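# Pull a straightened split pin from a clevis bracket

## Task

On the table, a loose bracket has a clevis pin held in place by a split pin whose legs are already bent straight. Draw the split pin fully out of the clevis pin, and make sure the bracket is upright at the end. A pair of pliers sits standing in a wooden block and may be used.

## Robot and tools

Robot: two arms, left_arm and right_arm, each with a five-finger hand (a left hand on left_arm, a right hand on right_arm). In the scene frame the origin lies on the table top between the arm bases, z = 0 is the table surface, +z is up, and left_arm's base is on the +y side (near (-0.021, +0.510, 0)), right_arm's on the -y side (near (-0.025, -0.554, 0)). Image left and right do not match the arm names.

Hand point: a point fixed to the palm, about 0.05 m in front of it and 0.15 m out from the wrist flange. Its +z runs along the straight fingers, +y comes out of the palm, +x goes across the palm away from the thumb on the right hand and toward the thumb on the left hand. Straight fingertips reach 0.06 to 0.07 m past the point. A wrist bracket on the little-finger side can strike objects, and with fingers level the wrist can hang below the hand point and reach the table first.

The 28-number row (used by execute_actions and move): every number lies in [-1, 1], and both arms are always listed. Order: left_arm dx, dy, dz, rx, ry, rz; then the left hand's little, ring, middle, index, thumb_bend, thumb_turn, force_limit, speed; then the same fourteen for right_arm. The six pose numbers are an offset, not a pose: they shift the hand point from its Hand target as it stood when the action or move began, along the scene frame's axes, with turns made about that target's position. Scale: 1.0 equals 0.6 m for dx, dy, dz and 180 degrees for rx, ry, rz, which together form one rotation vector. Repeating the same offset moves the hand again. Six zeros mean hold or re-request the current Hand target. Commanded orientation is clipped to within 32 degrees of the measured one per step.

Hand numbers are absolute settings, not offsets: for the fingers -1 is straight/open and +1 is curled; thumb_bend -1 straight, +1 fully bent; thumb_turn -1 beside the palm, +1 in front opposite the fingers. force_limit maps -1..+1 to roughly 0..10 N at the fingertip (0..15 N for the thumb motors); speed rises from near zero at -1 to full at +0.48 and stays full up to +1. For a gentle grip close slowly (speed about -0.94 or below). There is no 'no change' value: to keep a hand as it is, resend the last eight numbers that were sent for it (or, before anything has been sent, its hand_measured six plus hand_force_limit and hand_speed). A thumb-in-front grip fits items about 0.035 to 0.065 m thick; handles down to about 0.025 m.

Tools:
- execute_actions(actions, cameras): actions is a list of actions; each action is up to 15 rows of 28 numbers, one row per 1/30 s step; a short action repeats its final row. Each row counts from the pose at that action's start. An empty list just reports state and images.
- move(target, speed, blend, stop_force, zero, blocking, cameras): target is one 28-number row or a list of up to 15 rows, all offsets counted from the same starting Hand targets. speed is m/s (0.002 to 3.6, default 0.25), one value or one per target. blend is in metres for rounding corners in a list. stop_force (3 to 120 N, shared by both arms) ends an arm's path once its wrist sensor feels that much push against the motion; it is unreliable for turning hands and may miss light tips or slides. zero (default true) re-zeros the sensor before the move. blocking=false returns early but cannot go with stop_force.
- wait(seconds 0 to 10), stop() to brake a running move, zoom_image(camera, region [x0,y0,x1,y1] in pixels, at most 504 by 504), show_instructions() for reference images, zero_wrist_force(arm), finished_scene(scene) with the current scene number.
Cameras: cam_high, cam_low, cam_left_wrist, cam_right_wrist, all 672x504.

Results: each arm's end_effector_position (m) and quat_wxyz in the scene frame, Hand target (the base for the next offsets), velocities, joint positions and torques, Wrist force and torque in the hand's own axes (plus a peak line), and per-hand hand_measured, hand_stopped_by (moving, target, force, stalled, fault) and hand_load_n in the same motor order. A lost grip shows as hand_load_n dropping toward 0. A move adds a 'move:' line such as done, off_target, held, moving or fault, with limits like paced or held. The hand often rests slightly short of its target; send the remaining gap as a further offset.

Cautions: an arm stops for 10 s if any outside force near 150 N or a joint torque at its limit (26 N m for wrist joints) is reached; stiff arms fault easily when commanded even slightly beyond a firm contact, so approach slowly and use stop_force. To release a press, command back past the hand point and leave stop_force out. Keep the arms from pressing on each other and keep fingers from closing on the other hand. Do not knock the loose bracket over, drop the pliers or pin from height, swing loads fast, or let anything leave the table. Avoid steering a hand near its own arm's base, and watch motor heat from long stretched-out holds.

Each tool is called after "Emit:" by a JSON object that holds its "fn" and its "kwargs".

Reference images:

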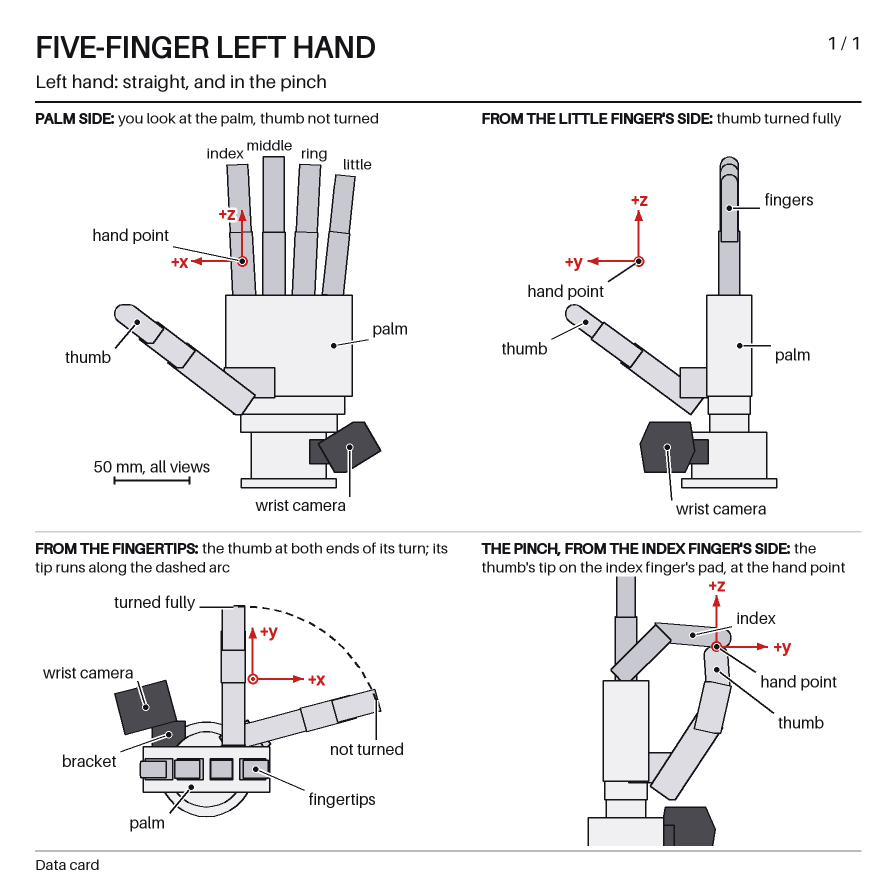

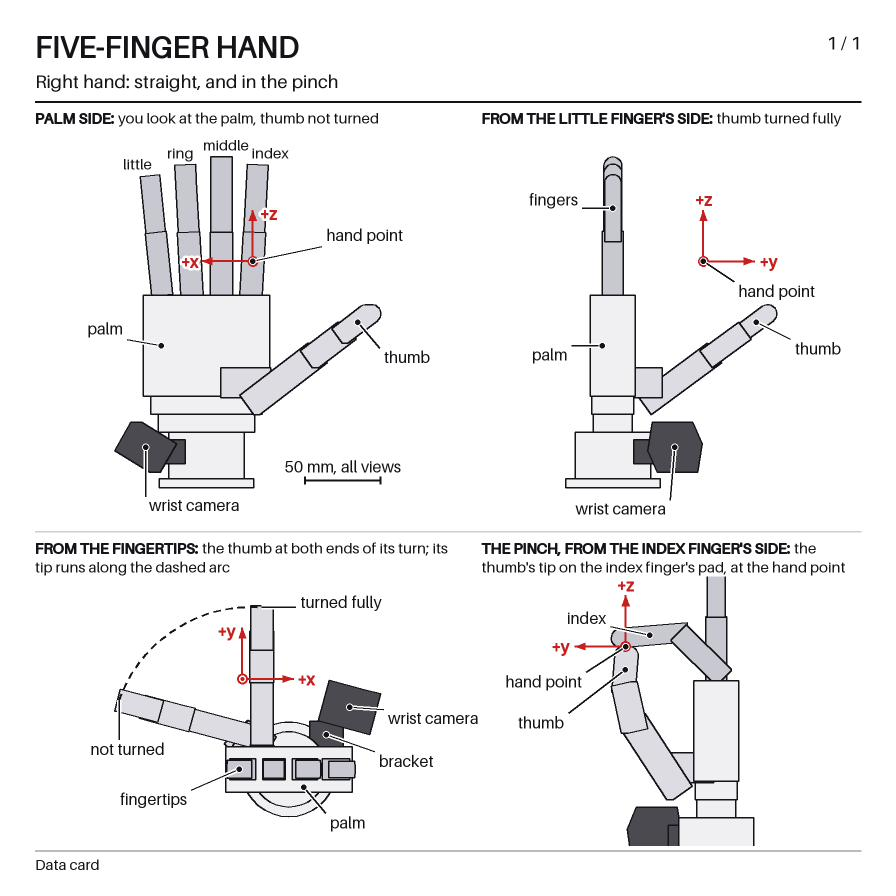

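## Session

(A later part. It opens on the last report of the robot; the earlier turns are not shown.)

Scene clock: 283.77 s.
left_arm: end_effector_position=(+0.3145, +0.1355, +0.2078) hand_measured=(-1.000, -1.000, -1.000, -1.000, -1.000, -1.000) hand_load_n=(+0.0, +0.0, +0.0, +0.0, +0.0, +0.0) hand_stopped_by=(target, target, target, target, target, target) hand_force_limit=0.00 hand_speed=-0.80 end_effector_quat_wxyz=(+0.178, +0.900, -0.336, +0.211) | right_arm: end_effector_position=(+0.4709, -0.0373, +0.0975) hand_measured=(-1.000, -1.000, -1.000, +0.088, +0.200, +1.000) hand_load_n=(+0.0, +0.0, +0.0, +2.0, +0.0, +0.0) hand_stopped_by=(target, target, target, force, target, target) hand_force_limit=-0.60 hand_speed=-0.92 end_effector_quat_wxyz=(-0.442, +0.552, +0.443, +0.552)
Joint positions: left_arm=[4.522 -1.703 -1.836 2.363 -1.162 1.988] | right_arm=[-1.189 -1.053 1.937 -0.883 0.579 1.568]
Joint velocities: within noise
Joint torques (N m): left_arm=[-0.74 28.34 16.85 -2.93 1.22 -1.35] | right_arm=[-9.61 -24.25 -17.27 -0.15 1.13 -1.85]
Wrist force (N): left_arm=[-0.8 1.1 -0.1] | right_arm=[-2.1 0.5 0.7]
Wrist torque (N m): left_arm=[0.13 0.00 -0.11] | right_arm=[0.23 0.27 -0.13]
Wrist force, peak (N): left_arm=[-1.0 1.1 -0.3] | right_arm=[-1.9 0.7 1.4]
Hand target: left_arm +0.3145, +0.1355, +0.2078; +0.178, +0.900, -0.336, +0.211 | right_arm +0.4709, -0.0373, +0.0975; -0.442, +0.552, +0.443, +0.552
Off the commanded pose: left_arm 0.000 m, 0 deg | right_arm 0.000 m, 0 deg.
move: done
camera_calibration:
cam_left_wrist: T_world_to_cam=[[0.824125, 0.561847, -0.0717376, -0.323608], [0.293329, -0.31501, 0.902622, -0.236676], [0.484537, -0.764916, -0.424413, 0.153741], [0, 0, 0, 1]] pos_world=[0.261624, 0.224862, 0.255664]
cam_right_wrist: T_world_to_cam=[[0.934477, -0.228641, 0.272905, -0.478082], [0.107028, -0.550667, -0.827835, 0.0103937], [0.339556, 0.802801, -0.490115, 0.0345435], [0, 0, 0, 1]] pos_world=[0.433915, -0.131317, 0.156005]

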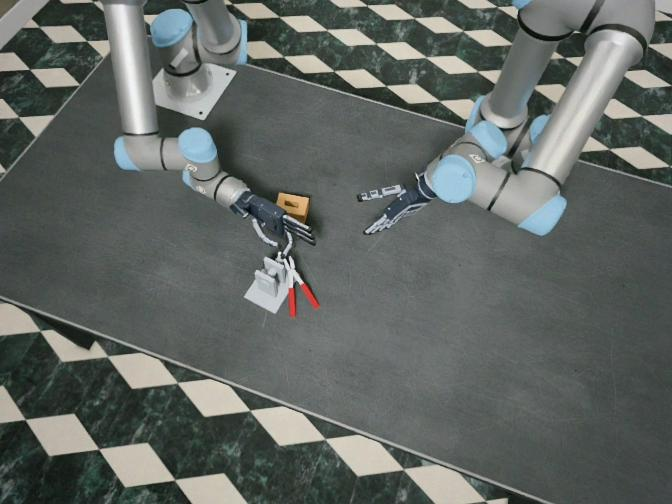

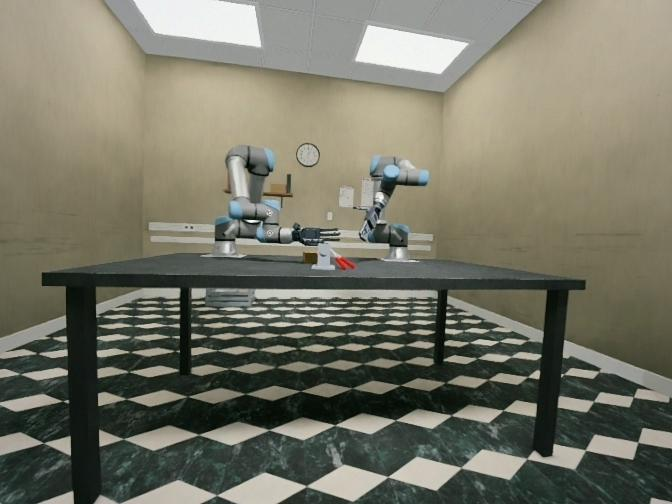

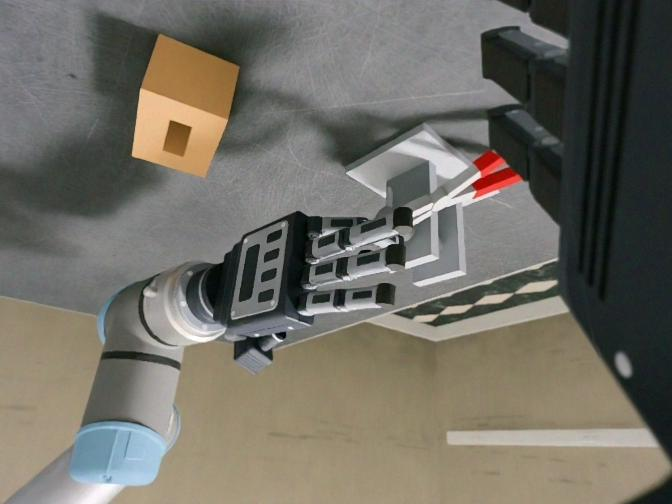

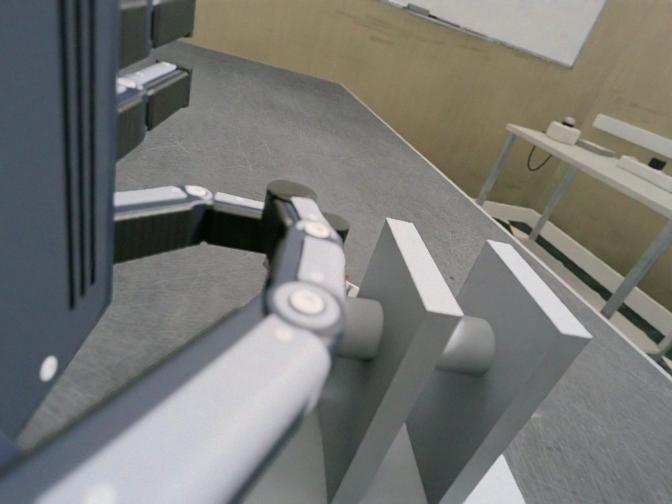

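Emit:
{"fn": "move", "kwargs": {"target": [0,0,0,0,0,0,-1,-1,-1,-1,-1,-1,0,-0.8,0,0,0,0,0,0,-1,-1,-1,0.0,0.0,1,-0.6,-0.9], "cameras": []}}

Emit:
{"fn": "move", "kwargs": {"target": [0,0,0,0,0,0,-1,-1,-1,-1,-1,-1,0,-0.8,0.0022,0.0098,0,0,0,0,-1,-1,-1,0.0,0.0,1,-0.6,-0.9], "speed": 0.02, "stop_force": 3, "cameras": ["cam_high","cam_right_wrist","cam_left_wrist"]}}

Emit:
{"fn": "zoom_image", "kwargs": {"camera": "cam_high", "region": [250, 220, 320, 290]}}

Emit:
{"fn": "zoom_image", "kwargs": {"camera": "cam_right_wrist", "region": [230, 130, 430, 330]}}

Scene clock: 289.87 s.
left_arm: end_effector_position=(+0.3145, +0.1355, +0.2078) hand_measured=(-1.000, -1.000, -1.000, -1.000, -1.000, -1.000) hand_load_n=(+0.0, +0.0, +0.0, +0.0, +0.0, -0.5) hand_stopped_by=(target, target, target, target, target, target) hand_force_limit=0.00 hand_speed=-0.80 end_effector_quat_wxyz=(+0.178, +0.900, -0.336, +0.211) | right_arm: end_effector_position=(+0.4709, -0.0373, +0.0975) hand_measured=(-1.000, -1.000, -1.000, +0.000, +0.000, +1.000) hand_load_n=(+0.0, +0.0, +0.0, +0.0, +0.0, +0.0) hand_stopped_by=(target, target, target, target, target, target) hand_force_limit=-0.60 hand_speed=-0.90 end_effector_quat_wxyz=(-0.442, +0.552, +0.443, +0.552)
Joint positions: left_arm=[4.522 -1.703 -1.836 2.363 -1.162 1.988] | right_arm=[-1.189 -1.053 1.937 -0.883 0.579 1.568]
Joint velocities: within noise
Joint torques (N m): left_arm=[-0.08 28.1 15.99 -2.88 1.09 -1.37] | right_arm=[-9.66 -25.56 -14.37 -0.91 1.07 -1.91]
Wrist force (N): left_arm=[-0.7 0.8 -0.1] | right_arm=[-1.7 1.0 -0.7]
Wrist torque (N m): left_arm=[0.10 -0.02 -0.10] | right_arm=[0.25 0.26 -0.13]
Wrist force, peak (N): left_arm=[-0.9 1.0 -0.3] | right_arm=[-2.2 0.8 0.8]
Hand target: left_arm +0.3145, +0.1355, +0.2078; +0.178, +0.900, -0.336, +0.211 | right_arm +0.4709, -0.0373, +0.0975; -0.442, +0.552, +0.443, +0.552
Off the commanded pose: left_arm 0.000 m, 0 deg | right_arm 0.000 m, 0 deg.
move: done
No camera images: "cameras" was empty.

Scene clock: 291.33 s.
left_arm: end_effector_position=(+0.3145, +0.1355, +0.2078) hand_measured=(-1.000, -1.000, -1.000, -1.000, -1.000, -1.000) hand_load_n=(+0.0, +0.0, +0.0, +0.0, +0.0, +0.0) hand_stopped_by=(target, target, target, target, target, target) hand_force_limit=0.00 hand_speed=-0.80 end_effector_quat_wxyz=(+0.178, +0.900, -0.336, +0.211) | right_arm: end_effector_position=(+0.4722, -0.0314, +0.0975) hand_measured=(-1.000, -1.000, -1.000, +0.000, +0.000, +1.000) hand_load_n=(+0.0, +0.0, +0.0, +0.0, +0.0, +0.0) hand_stopped_by=(target, target, target, target, target, target) hand_force_limit=-0.60 hand_speed=-0.90 end_effector_quat_wxyz=(-0.442, +0.552, +0.443, +0.552)
Joint positions: left_arm=[4.522 -1.703 -1.836 2.363 -1.162 1.988] | right_arm=[-1.178 -1.045 1.923 -0.876 0.589 1.568]
Joint velocities: within noise
Joint torques (N m): left_arm=[-0.82 28.43 16.79 -2.88 1 -1.48] | right_arm=[12.62 -24.38 -21.72 0.55 1.49 1.45]
Wrist force (N): left_arm=[-0.7 0.9 -0.3] | right_arm=[-1.5 0.9 -0.5]
Wrist torque (N m): left_arm=[0.11 -0.02 -0.10] | right_arm=[0.24 0.24 -0.12]
Wrist force, peak (N): left_arm=[-0.9 1.0 -0.3] | right_arm=[-1.8 1.0 -0.8]
Hand target: left_arm +0.3145, +0.1355, +0.2078; +0.178, +0.900, -0.336, +0.211 | right_arm +0.4722, -0.0314, +0.0975; -0.442, +0.552, +0.443, +0.552
Off the commanded pose: left_arm 0.000 m, 0 deg | right_arm 0.000 m, 0 deg.
move: done
camera_calibration:
cam_left_wrist: T_world_to_cam=[[0.824125, 0.561847, -0.0717376, -0.323608], [0.293329, -0.31501, 0.902622, -0.236676], [0.484537, -0.764916, -0.424413, 0.153741], [0, 0, 0, 1]] pos_world=[0.261624, 0.224862, 0.255664]
cam_right_wrist: T_world_to_cam=[[0.934477, -0.228641, 0.272905, -0.478042], [0.107028, -0.550667, -0.827835, 0.0134928], [0.339556, 0.802801, -0.490115, 0.0293316], [0, 0, 0, 1]] pos_world=[0.435315, -0.125417, 0.156005]
Images, in order (width x height): cam_high 672x504, cam_left_wrist 672x504, cam_right_wrist 672x504.

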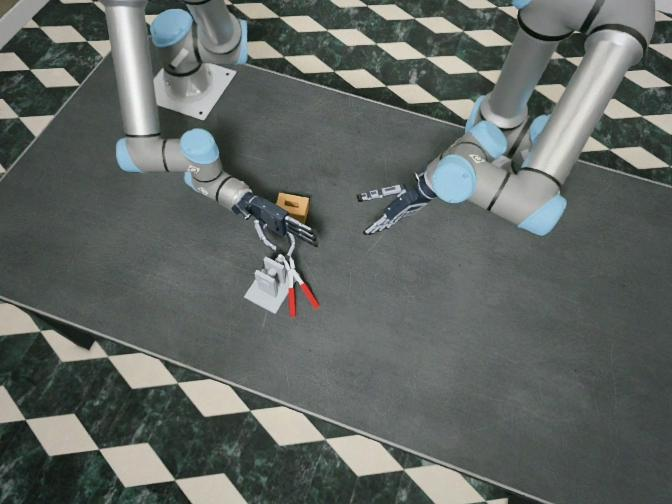

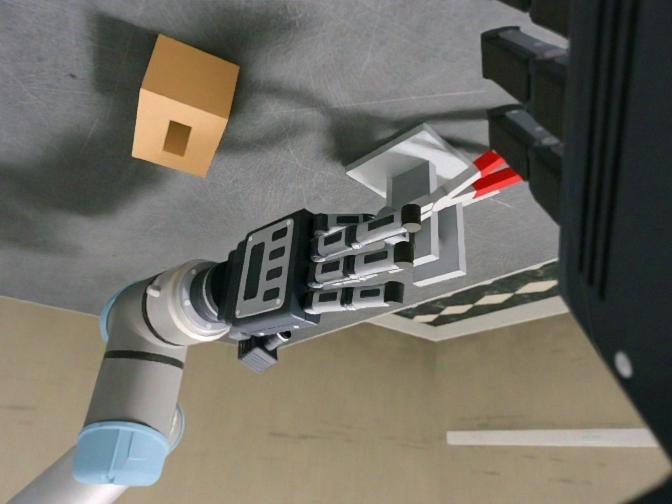

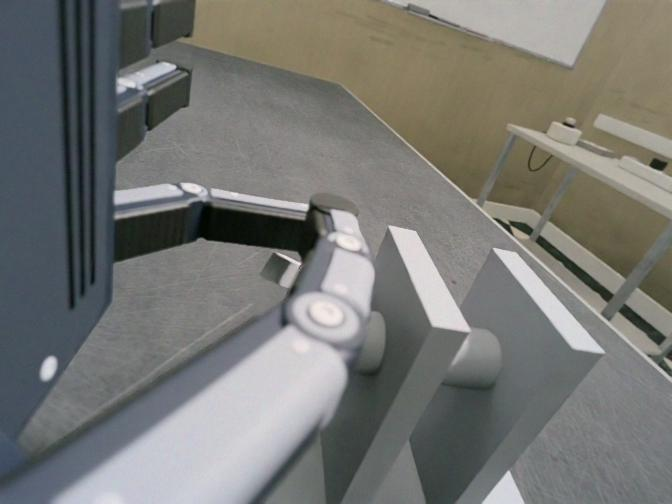

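Scaled by 7.200 from the camera's 672x504 image, which has a finer 960x720 frame.

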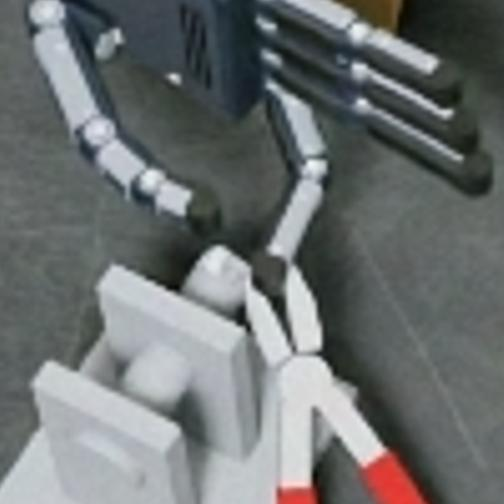

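Scaled by 2.520 from the camera's 672x504 image, which has a finer 960x720 frame.

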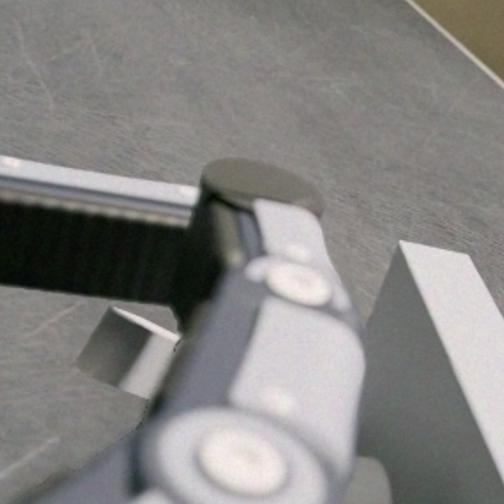

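Emit:
{"fn": "zoom_image", "kwargs": {"camera": "cam_high", "region": [270, 240, 295, 265]}}

Emit:
{"fn": "zoom_image", "kwargs": {"camera": "cam_left_wrist", "region": [360, 180, 440, 260]}}

Scaled by 20.160 from the camera's 672x504 image, which has a finer 960x720 frame.

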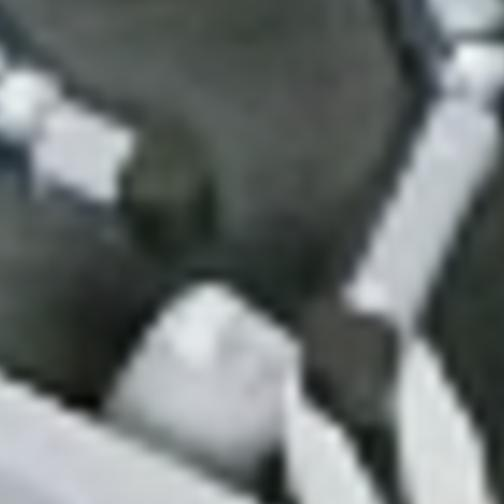

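Scaled by 6.300 from the camera's 672x504 image, which has a finer 960x720 frame.

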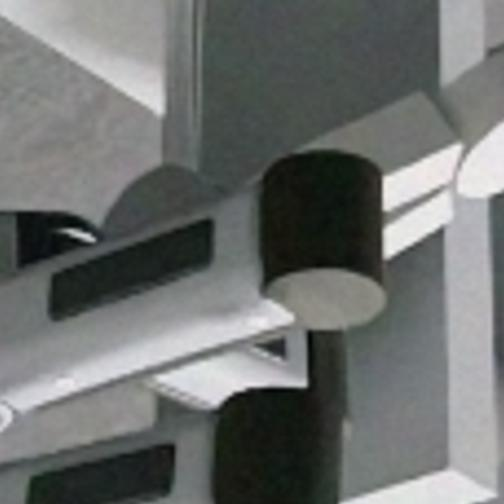

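Emit:
{"fn": "move", "kwargs": {"target": [0,0,0,0,0,0,-1,-1,-1,-1,-1,-1,0,-0.8,-0.0976,0.0218,0.01,0,0,0,-1,-1,-1,-0.05,-0.15,1,-0.6,-0.7], "speed": 0.1}}

Emit:
{"fn": "zoom_image", "kwargs": {"camera": "cam_right_wrist", "region": [280, 200, 530, 450]}}

Emit:
{"fn": "zoom_image", "kwargs": {"camera": "cam_left_wrist", "region": [310, 110, 510, 310]}}

Scene clock: 327.03 s.
left_arm: end_effector_position=(+0.3145, +0.1355, +0.2078) hand_measured=(-1.000, -1.000, -1.000, -1.000, -1.000, -1.000) hand_load_n=(+0.0, +0.0, +0.0, +0.0, +0.0, +0.0) hand_stopped_by=(target, target, target, target, target, target) hand_force_limit=0.00 hand_speed=-0.80 end_effector_quat_wxyz=(+0.178, +0.900, -0.336, +0.211) | right_arm: end_effector_position=(+0.4139, -0.0184, +0.1035) hand_measured=(-1.000, -1.000, -1.000, -0.050, -0.150, +1.000) hand_load_n=(+0.0, +0.0, +0.0, +0.0, +0.0, +0.0) hand_stopped_by=(target, target, target, target, target, target) hand_force_limit=-0.60 hand_speed=-0.70 end_effector_quat_wxyz=(-0.442, +0.552, +0.443, +0.552) end_effector_velocity=(-0.004, +0.001, +0.000) end_effector_angular_velocity=(+0.000, +0.001, +0.002)
Joint positions: left_arm=[4.522 -1.703 -1.836 2.363 -1.162 1.988] | right_arm=[-1.099 -1.117 2.03 -0.911 0.668 1.569]
Joint velocities: left_arm=[within noise] | right_arm=[0.005 -0.004 0.005 -0.001 0.003 0]
Joint torques (N m): left_arm=[0.89 27.89 16.13 -2.84 1.07 -1.36] | right_arm=[13.53 -48.53 -3.36 -2.72 1.46 1.73]
Wrist force (N): left_arm=[-0.7 0.8 -0.4] | right_arm=[-1.8 0.8 -0.9]
Wrist torque (N m): left_arm=[0.10 -0.01 -0.10] | right_arm=[0.23 0.28 -0.16]
Wrist force, peak (N): left_arm=[-0.9 1.1 -0.4] | right_arm=[-2.0 1.3 -0.8]
Hand target: left_arm +0.3145, +0.1355, +0.2078; +0.178, +0.900, -0.336, +0.211 | right_arm +0.4137, -0.0184, +0.1035; -0.442, +0.552, +0.443, +0.552
Off the commanded pose: left_arm 0.000 m, 0 deg | right_arm 0.000 m, 0 deg.
move: done
camera_calibration:
cam_left_wrist: T_world_to_cam=[[0.824125, 0.561847, -0.0717376, -0.323608], [0.293329, -0.31501, 0.902622, -0.236676], [0.484537, -0.764916, -0.424413, 0.153741], [0, 0, 0, 1]] pos_world=[0.261624, 0.224862, 0.255664]
cam_right_wrist: T_world_to_cam=[[0.934486, -0.228619, 0.27289, -0.422132], [0.106999, -0.550734, -0.827795, 0.0318659], [0.339539, 0.802762, -0.490191, 0.0416805], [0, 0, 0, 1]] pos_world=[0.376915, -0.112417, 0.162006]

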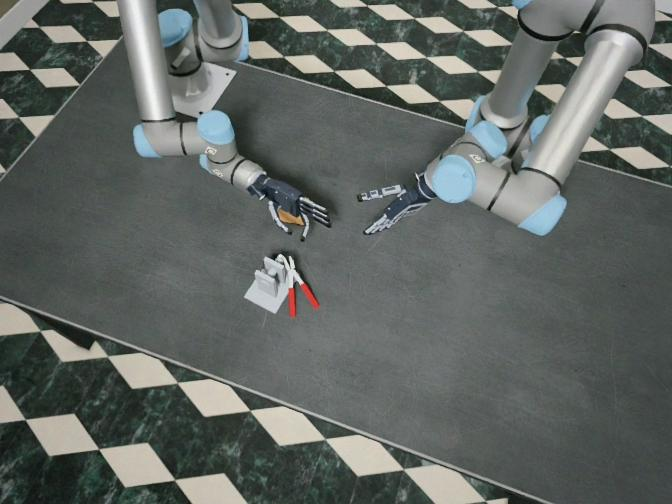

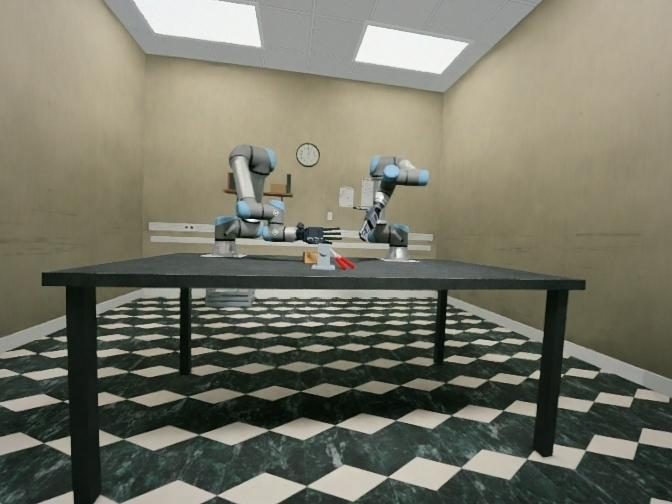

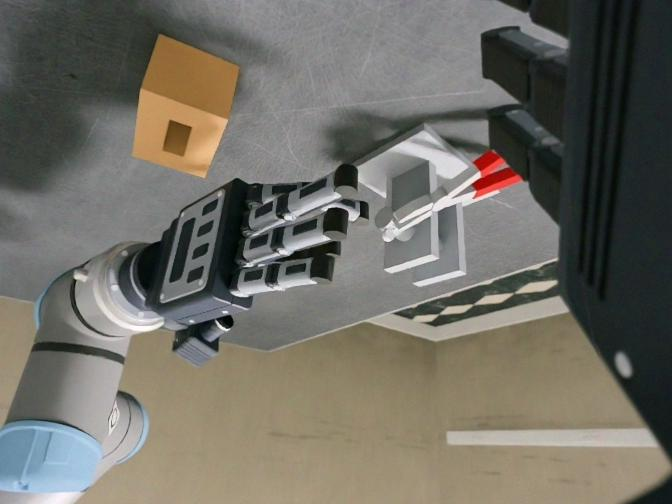

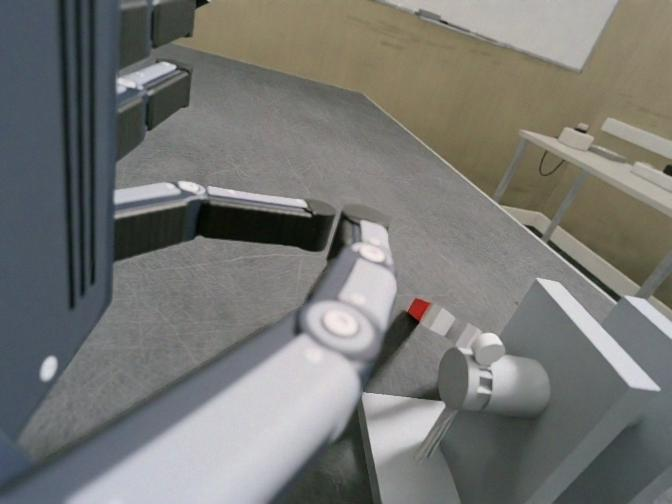

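Scaled by 2.016 from the camera's 672x504 image, which has a finer 960x720 frame.

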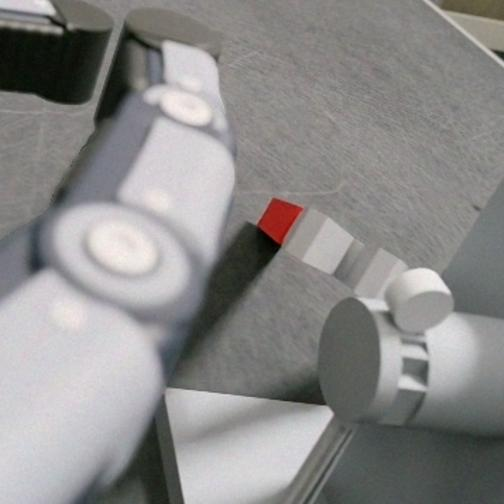

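Scaled by 2.520 from the camera's 672x504 image, which has a finer 960x720 frame.

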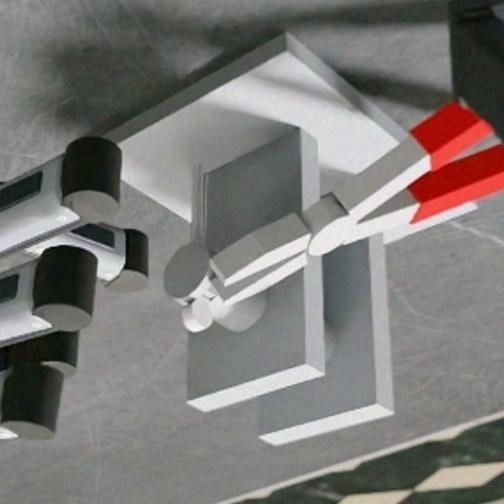

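Emit:
{"fn": "move", "kwargs": {"target": [[0,0,0,0,0,0,-1,-1,-1,-1,-1,-1,0,-0.8,0.0398,-0.0123,0,0,0,0,-1,-1,-1,-0.05,-0.05,1,-0.6,-0.7],[0,0,0,0,0,0,-1,-1,-1,-1,-1,-1,0,-0.8,0.0398,-0.0123,-0.08,0,0,0,-1,-1,-1,-0.05,-0.05,1,-0.6,-0.7]], "speed": 0.08, "stop_force": 4}}

Emit:
{"fn": "zoom_image", "kwargs": {"camera": "cam_right_wrist", "region": [250, 100, 500, 350]}}

Emit:
{"fn": "zoom_image", "kwargs": {"camera": "cam_left_wrist", "region": [210, 60, 460, 310]}}

Emit:
{"fn": "zoom_image", "kwargs": {"camera": "cam_high", "region": [200, 150, 330, 280]}}

Scene clock: 341.53 s.
left_arm: end_effector_position=(+0.3145, +0.1355, +0.2078) hand_measured=(-1.000, -1.000, -1.000, -1.000, -1.000, -1.000) hand_load_n=(+0.0, +0.0, +0.5, +0.0, +0.0, +0.0) hand_stopped_by=(target, target, target, target, target, target) hand_force_limit=0.00 hand_speed=-0.80 end_effector_quat_wxyz=(+0.178, +0.900, -0.336, +0.211) | right_arm: end_effector_position=(+0.4376, -0.0257, +0.0555) hand_measured=(-1.000, -1.000, -1.000, -0.050, -0.050, +1.000) hand_load_n=(+0.0, +0.0, +0.0, +0.0, +0.0, +0.5) hand_stopped_by=(target, target, target, target, target, target) hand_force_limit=-0.60 hand_speed=-0.70 end_effector_quat_wxyz=(-0.442, +0.552, +0.443, +0.552)
Joint positions: left_arm=[4.522 -1.703 -1.836 2.363 -1.162 1.988] | right_arm=[-1.137 -0.995 2.007 -1.011 0.63 1.568]
Joint velocities: within noise
Joint torques (N m): left_arm=[1.41 27.9 15.29 -2.93 1.08 -1.21] | right_arm=[11.24 -24.05 -3.42 -2.62 1.12 1.64]
Wrist force (N): left_arm=[-0.8 1.0 -0.3] | right_arm=[-1.5 0.6 -0.8]
Wrist torque (N m): left_arm=[0.12 0.00 -0.10] | right_arm=[0.19 0.26 -0.14]
Wrist force, peak (N): left_arm=[-0.8 1.1 -0.5] | right_arm=[-2.3 0.6 -1.0]
Hand target: left_arm +0.3145, +0.1355, +0.2078; +0.178, +0.900, -0.336, +0.211 | right_arm +0.4376, -0.0257, +0.0555; -0.442, +0.552, +0.443, +0.552
Off the commanded pose: left_arm 0.000 m, 0 deg | right_arm 0.000 m, 0 deg.
move: done
camera_calibration:
cam_left_wrist: T_world_to_cam=[[0.824125, 0.561847, -0.0717376, -0.323608], [0.293329, -0.31501, 0.902622, -0.236676], [0.484537, -0.764916, -0.424413, 0.153741], [0, 0, 0, 1]] pos_world=[0.261624, 0.224862, 0.255664]
cam_right_wrist: T_world_to_cam=[[0.934477, -0.228641, 0.272905, -0.43285], [0.107028, -0.550667, -0.827835, -0.0144236], [0.339556, 0.802801, -0.490115, 0.0159534], [0, 0, 0, 1]] pos_world=[0.400615, -0.119717, 0.114005]

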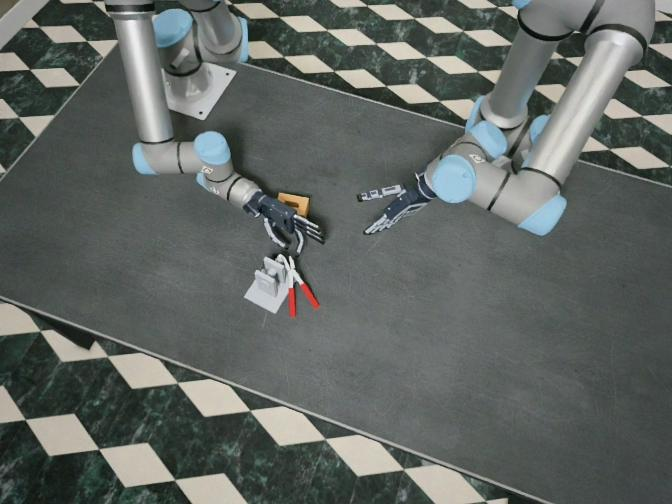

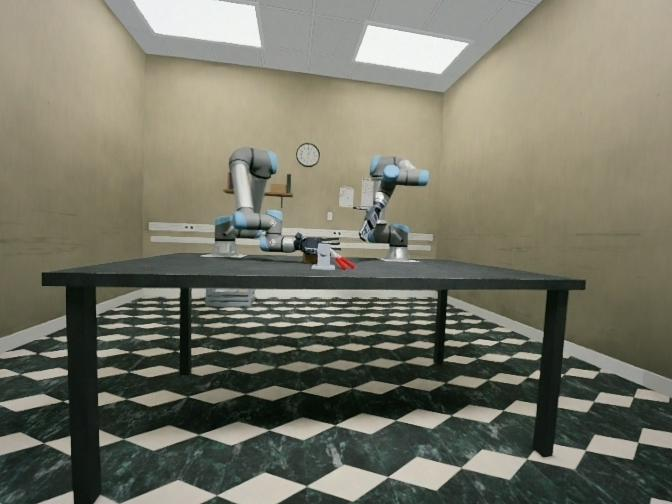

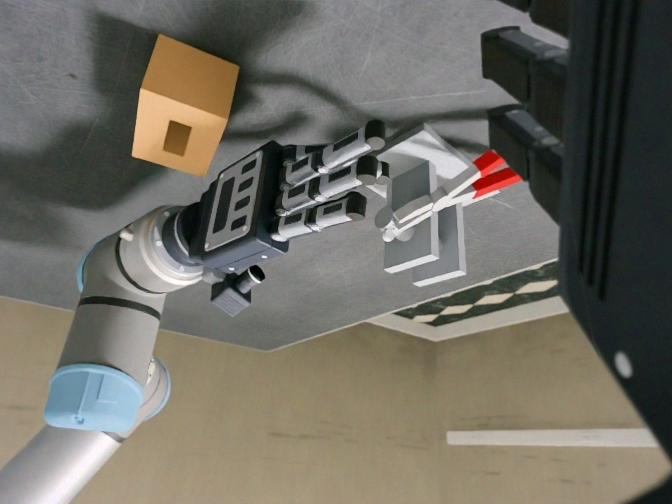

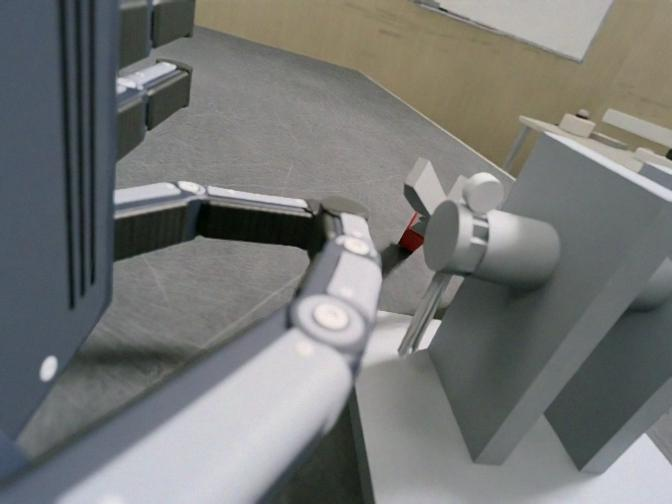

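Scaled by 2.016 from the camera's 672x504 image, which has a finer 960x720 frame.

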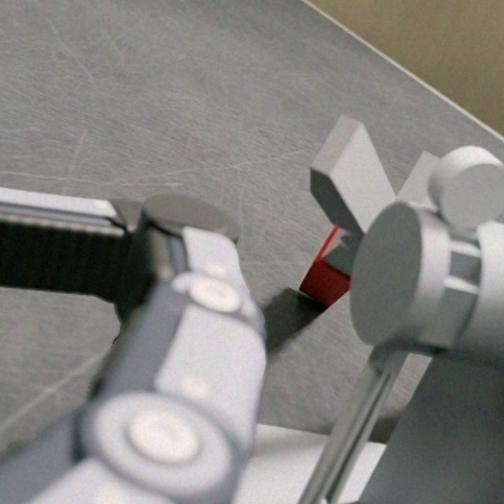

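Scaled by 2.016 from the camera's 672x504 image, which has a finer 960x720 frame.

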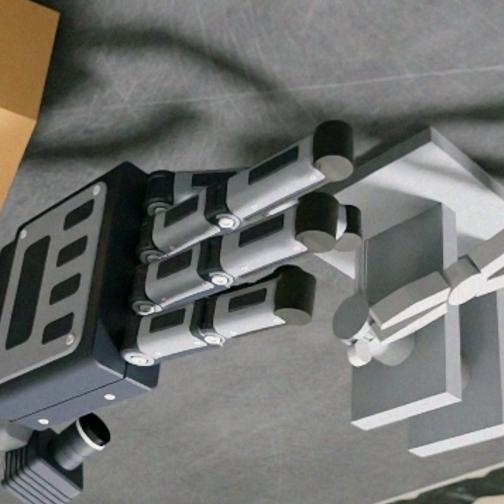

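Scaled by 3.877 from the camera's 672x504 image, which has a finer 960x720 frame.

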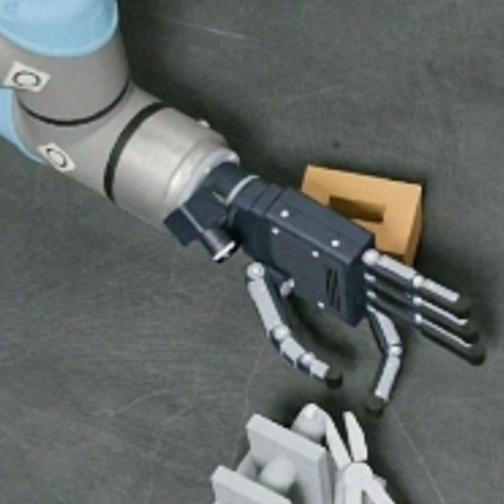

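Emit:
{"fn": "move", "kwargs": {"target": [0,0,0,0,0,0,-1,-1,-1,-1,-1,-1,0,-0.8,0,0,-0.0392,0,0,0,-1,-1,-1,-0.05,-0.03,1,-0.6,-0.7], "speed": 0.04, "stop_force": 3}}

Emit:
{"fn": "zoom_image", "kwargs": {"camera": "cam_right_wrist", "region": [250, 100, 500, 350]}}

Emit:
{"fn": "zoom_image", "kwargs": {"camera": "cam_left_wrist", "region": [210, 60, 460, 310]}}

Scene clock: 346.67 s.
left_arm: end_effector_position=(+0.3145, +0.1355, +0.2078) hand_measured=(-1.000, -1.000, -1.000, -1.000, -1.000, -1.000) hand_load_n=(+0.0, +0.0, +0.0, +0.0, +0.0, +0.0) hand_stopped_by=(target, target, target, target, target, target) hand_force_limit=0.00 hand_speed=-0.80 end_effector_quat_wxyz=(+0.178, +0.900, -0.336, +0.211) | right_arm: end_effector_position=(+0.4375, -0.0257, +0.0319) hand_measured=(-1.000, -1.000, -1.000, -0.050, -0.030, +1.000) hand_load_n=(+0.0, +0.0, +0.0, +0.0, +0.0, +0.0) hand_stopped_by=(target, target, target, target, target, target) hand_force_limit=-0.60 hand_speed=-0.70 end_effector_quat_wxyz=(-0.442, +0.552, +0.443, +0.552)
Joint positions: left_arm=[4.522 -1.703 -1.836 2.363 -1.162 1.988] | right_arm=[-1.137 -0.942 2.009 -1.065 0.63 1.568]
Joint velocities: within noise
Joint torques (N m): left_arm=[2.61 27.29 15.12 -2.76 1.06 -1.21] | right_arm=[3.23 -24.71 -19.29 -2.57 -1.07 1.68]
Wrist force (N): left_arm=[-0.9 0.8 -0.3] | right_arm=[-1.7 0.7 -0.9]
Wrist torque (N m): left_arm=[0.10 0.01 -0.10] | right_arm=[0.21 0.28 -0.16]
Wrist force, peak (N): left_arm=[-1.0 1.1 -0.1] | right_arm=[-1.8 0.8 -1.1]
Hand target: left_arm +0.3145, +0.1355, +0.2078; +0.178, +0.900, -0.336, +0.211 | right_arm +0.4376, -0.0257, +0.0320; -0.442, +0.552, +0.443, +0.552
Off the commanded pose: left_arm 0.000 m, 0 deg | right_arm 0.000 m, 0 deg.
move: done
camera_calibration:
cam_left_wrist: T_world_to_cam=[[0.824125, 0.561847, -0.0717376, -0.323608], [0.293329, -0.31501, 0.902622, -0.236676], [0.484537, -0.764916, -0.424413, 0.153741], [0, 0, 0, 1]] pos_world=[0.261624, 0.224862, 0.255664]
cam_right_wrist: T_world_to_cam=[[0.934496, -0.228669, 0.272813, -0.42644], [0.106912, -0.550711, -0.827821, -0.033838], [0.339538, 0.802762, -0.49019, 0.00444525], [0, 0, 0, 1]] pos_world=[0.400615, -0.119717, 0.0905055]

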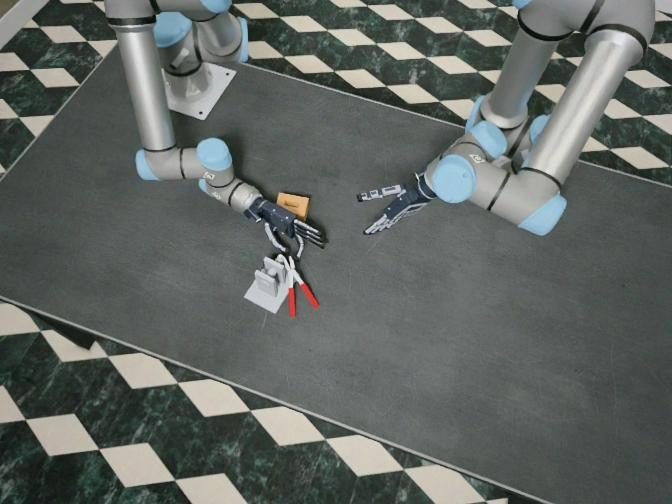

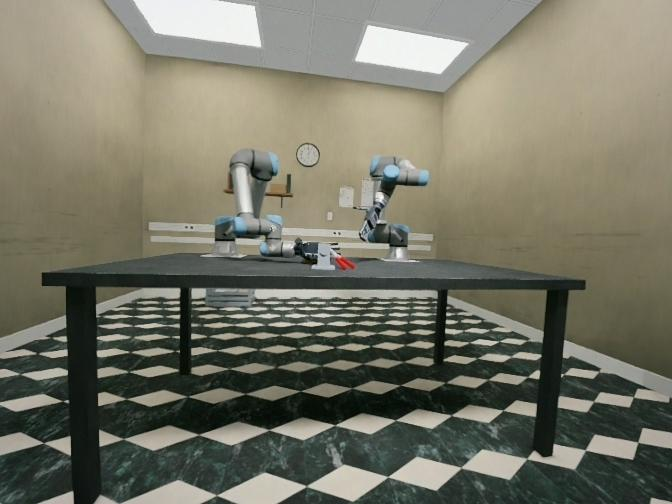

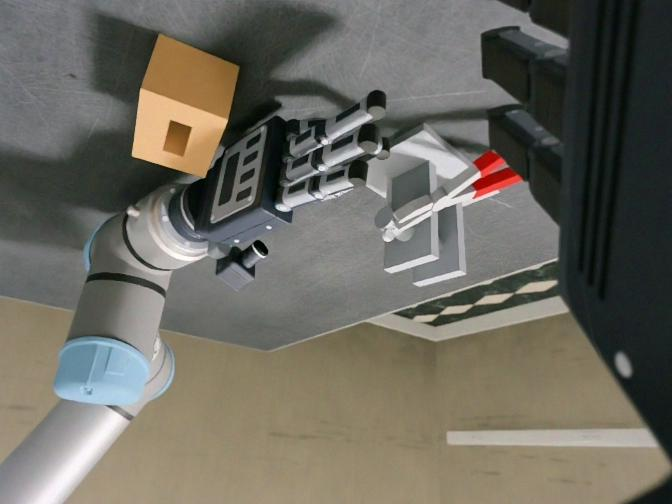

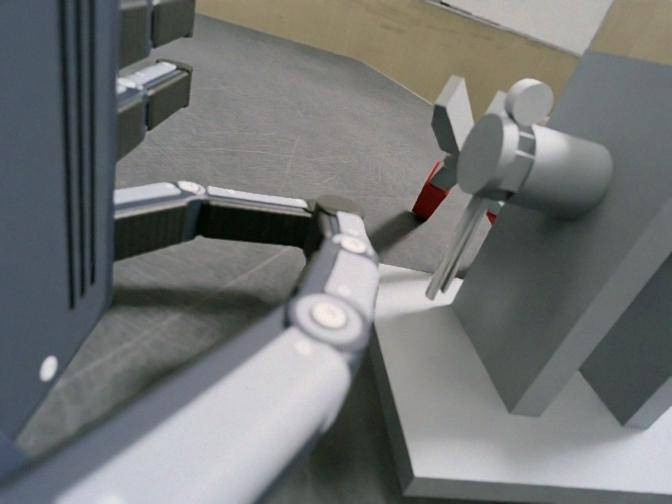

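Scaled by 2.016 from the camera's 672x504 image, which has a finer 960x720 frame.

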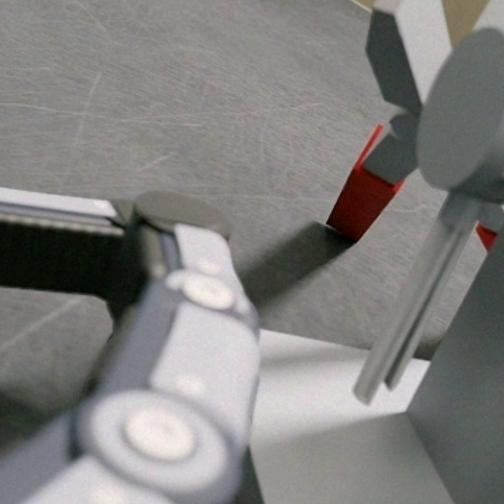

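Scaled by 2.016 from the camera's 672x504 image, which has a finer 960x720 frame.

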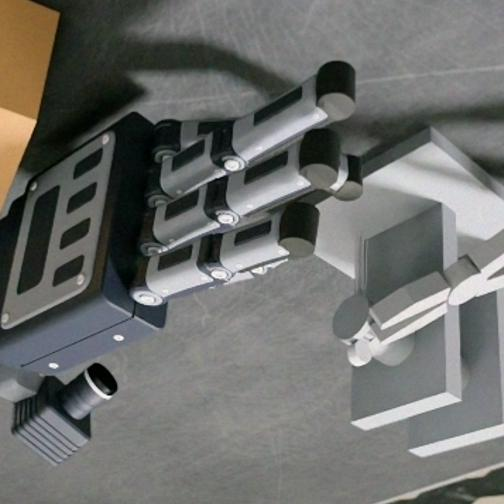

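Emit:
{"fn": "move", "kwargs": {"target": [0,0,0,0,0,0,-1,-1,-1,-1,-1,-1,0,-0.8,0.057,-0.0127,0,0,0,0,-1,-1,-1,-0.05,-0.03,1,-0.6,-0.7], "speed": 0.03, "stop_force": 2.5}}

Emit:
{"fn": "zoom_image", "kwargs": {"camera": "cam_right_wrist", "region": [230, 100, 430, 300]}}

Emit:
{"fn": "zoom_image", "kwargs": {"camera": "cam_high", "region": [250, 220, 320, 290]}}

stop_force must be a number from 3 to 120 (N); nothing of the call was run

Scaled by 2.520 from the camera's 672x504 image, which has a finer 960x720 frame.

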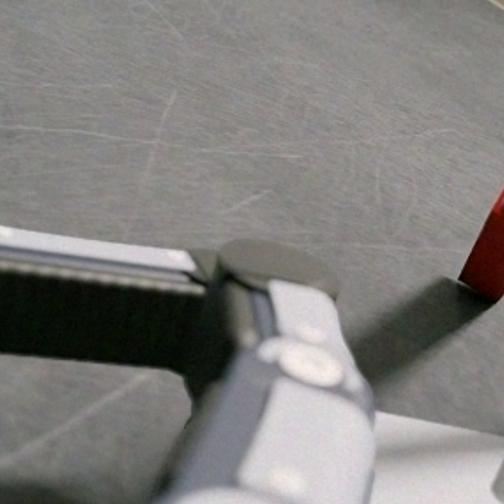

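Scaled by 7.200 from the camera's 672x504 image, which has a finer 960x720 frame.

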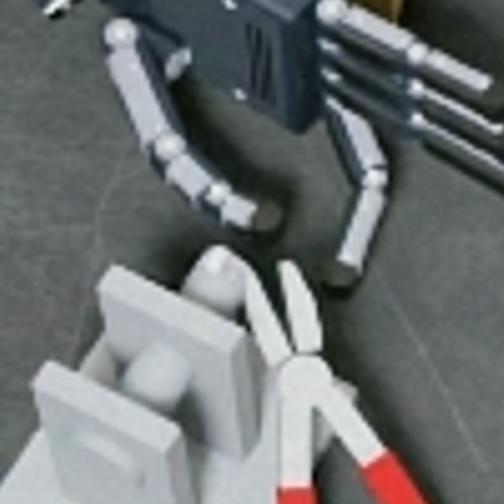

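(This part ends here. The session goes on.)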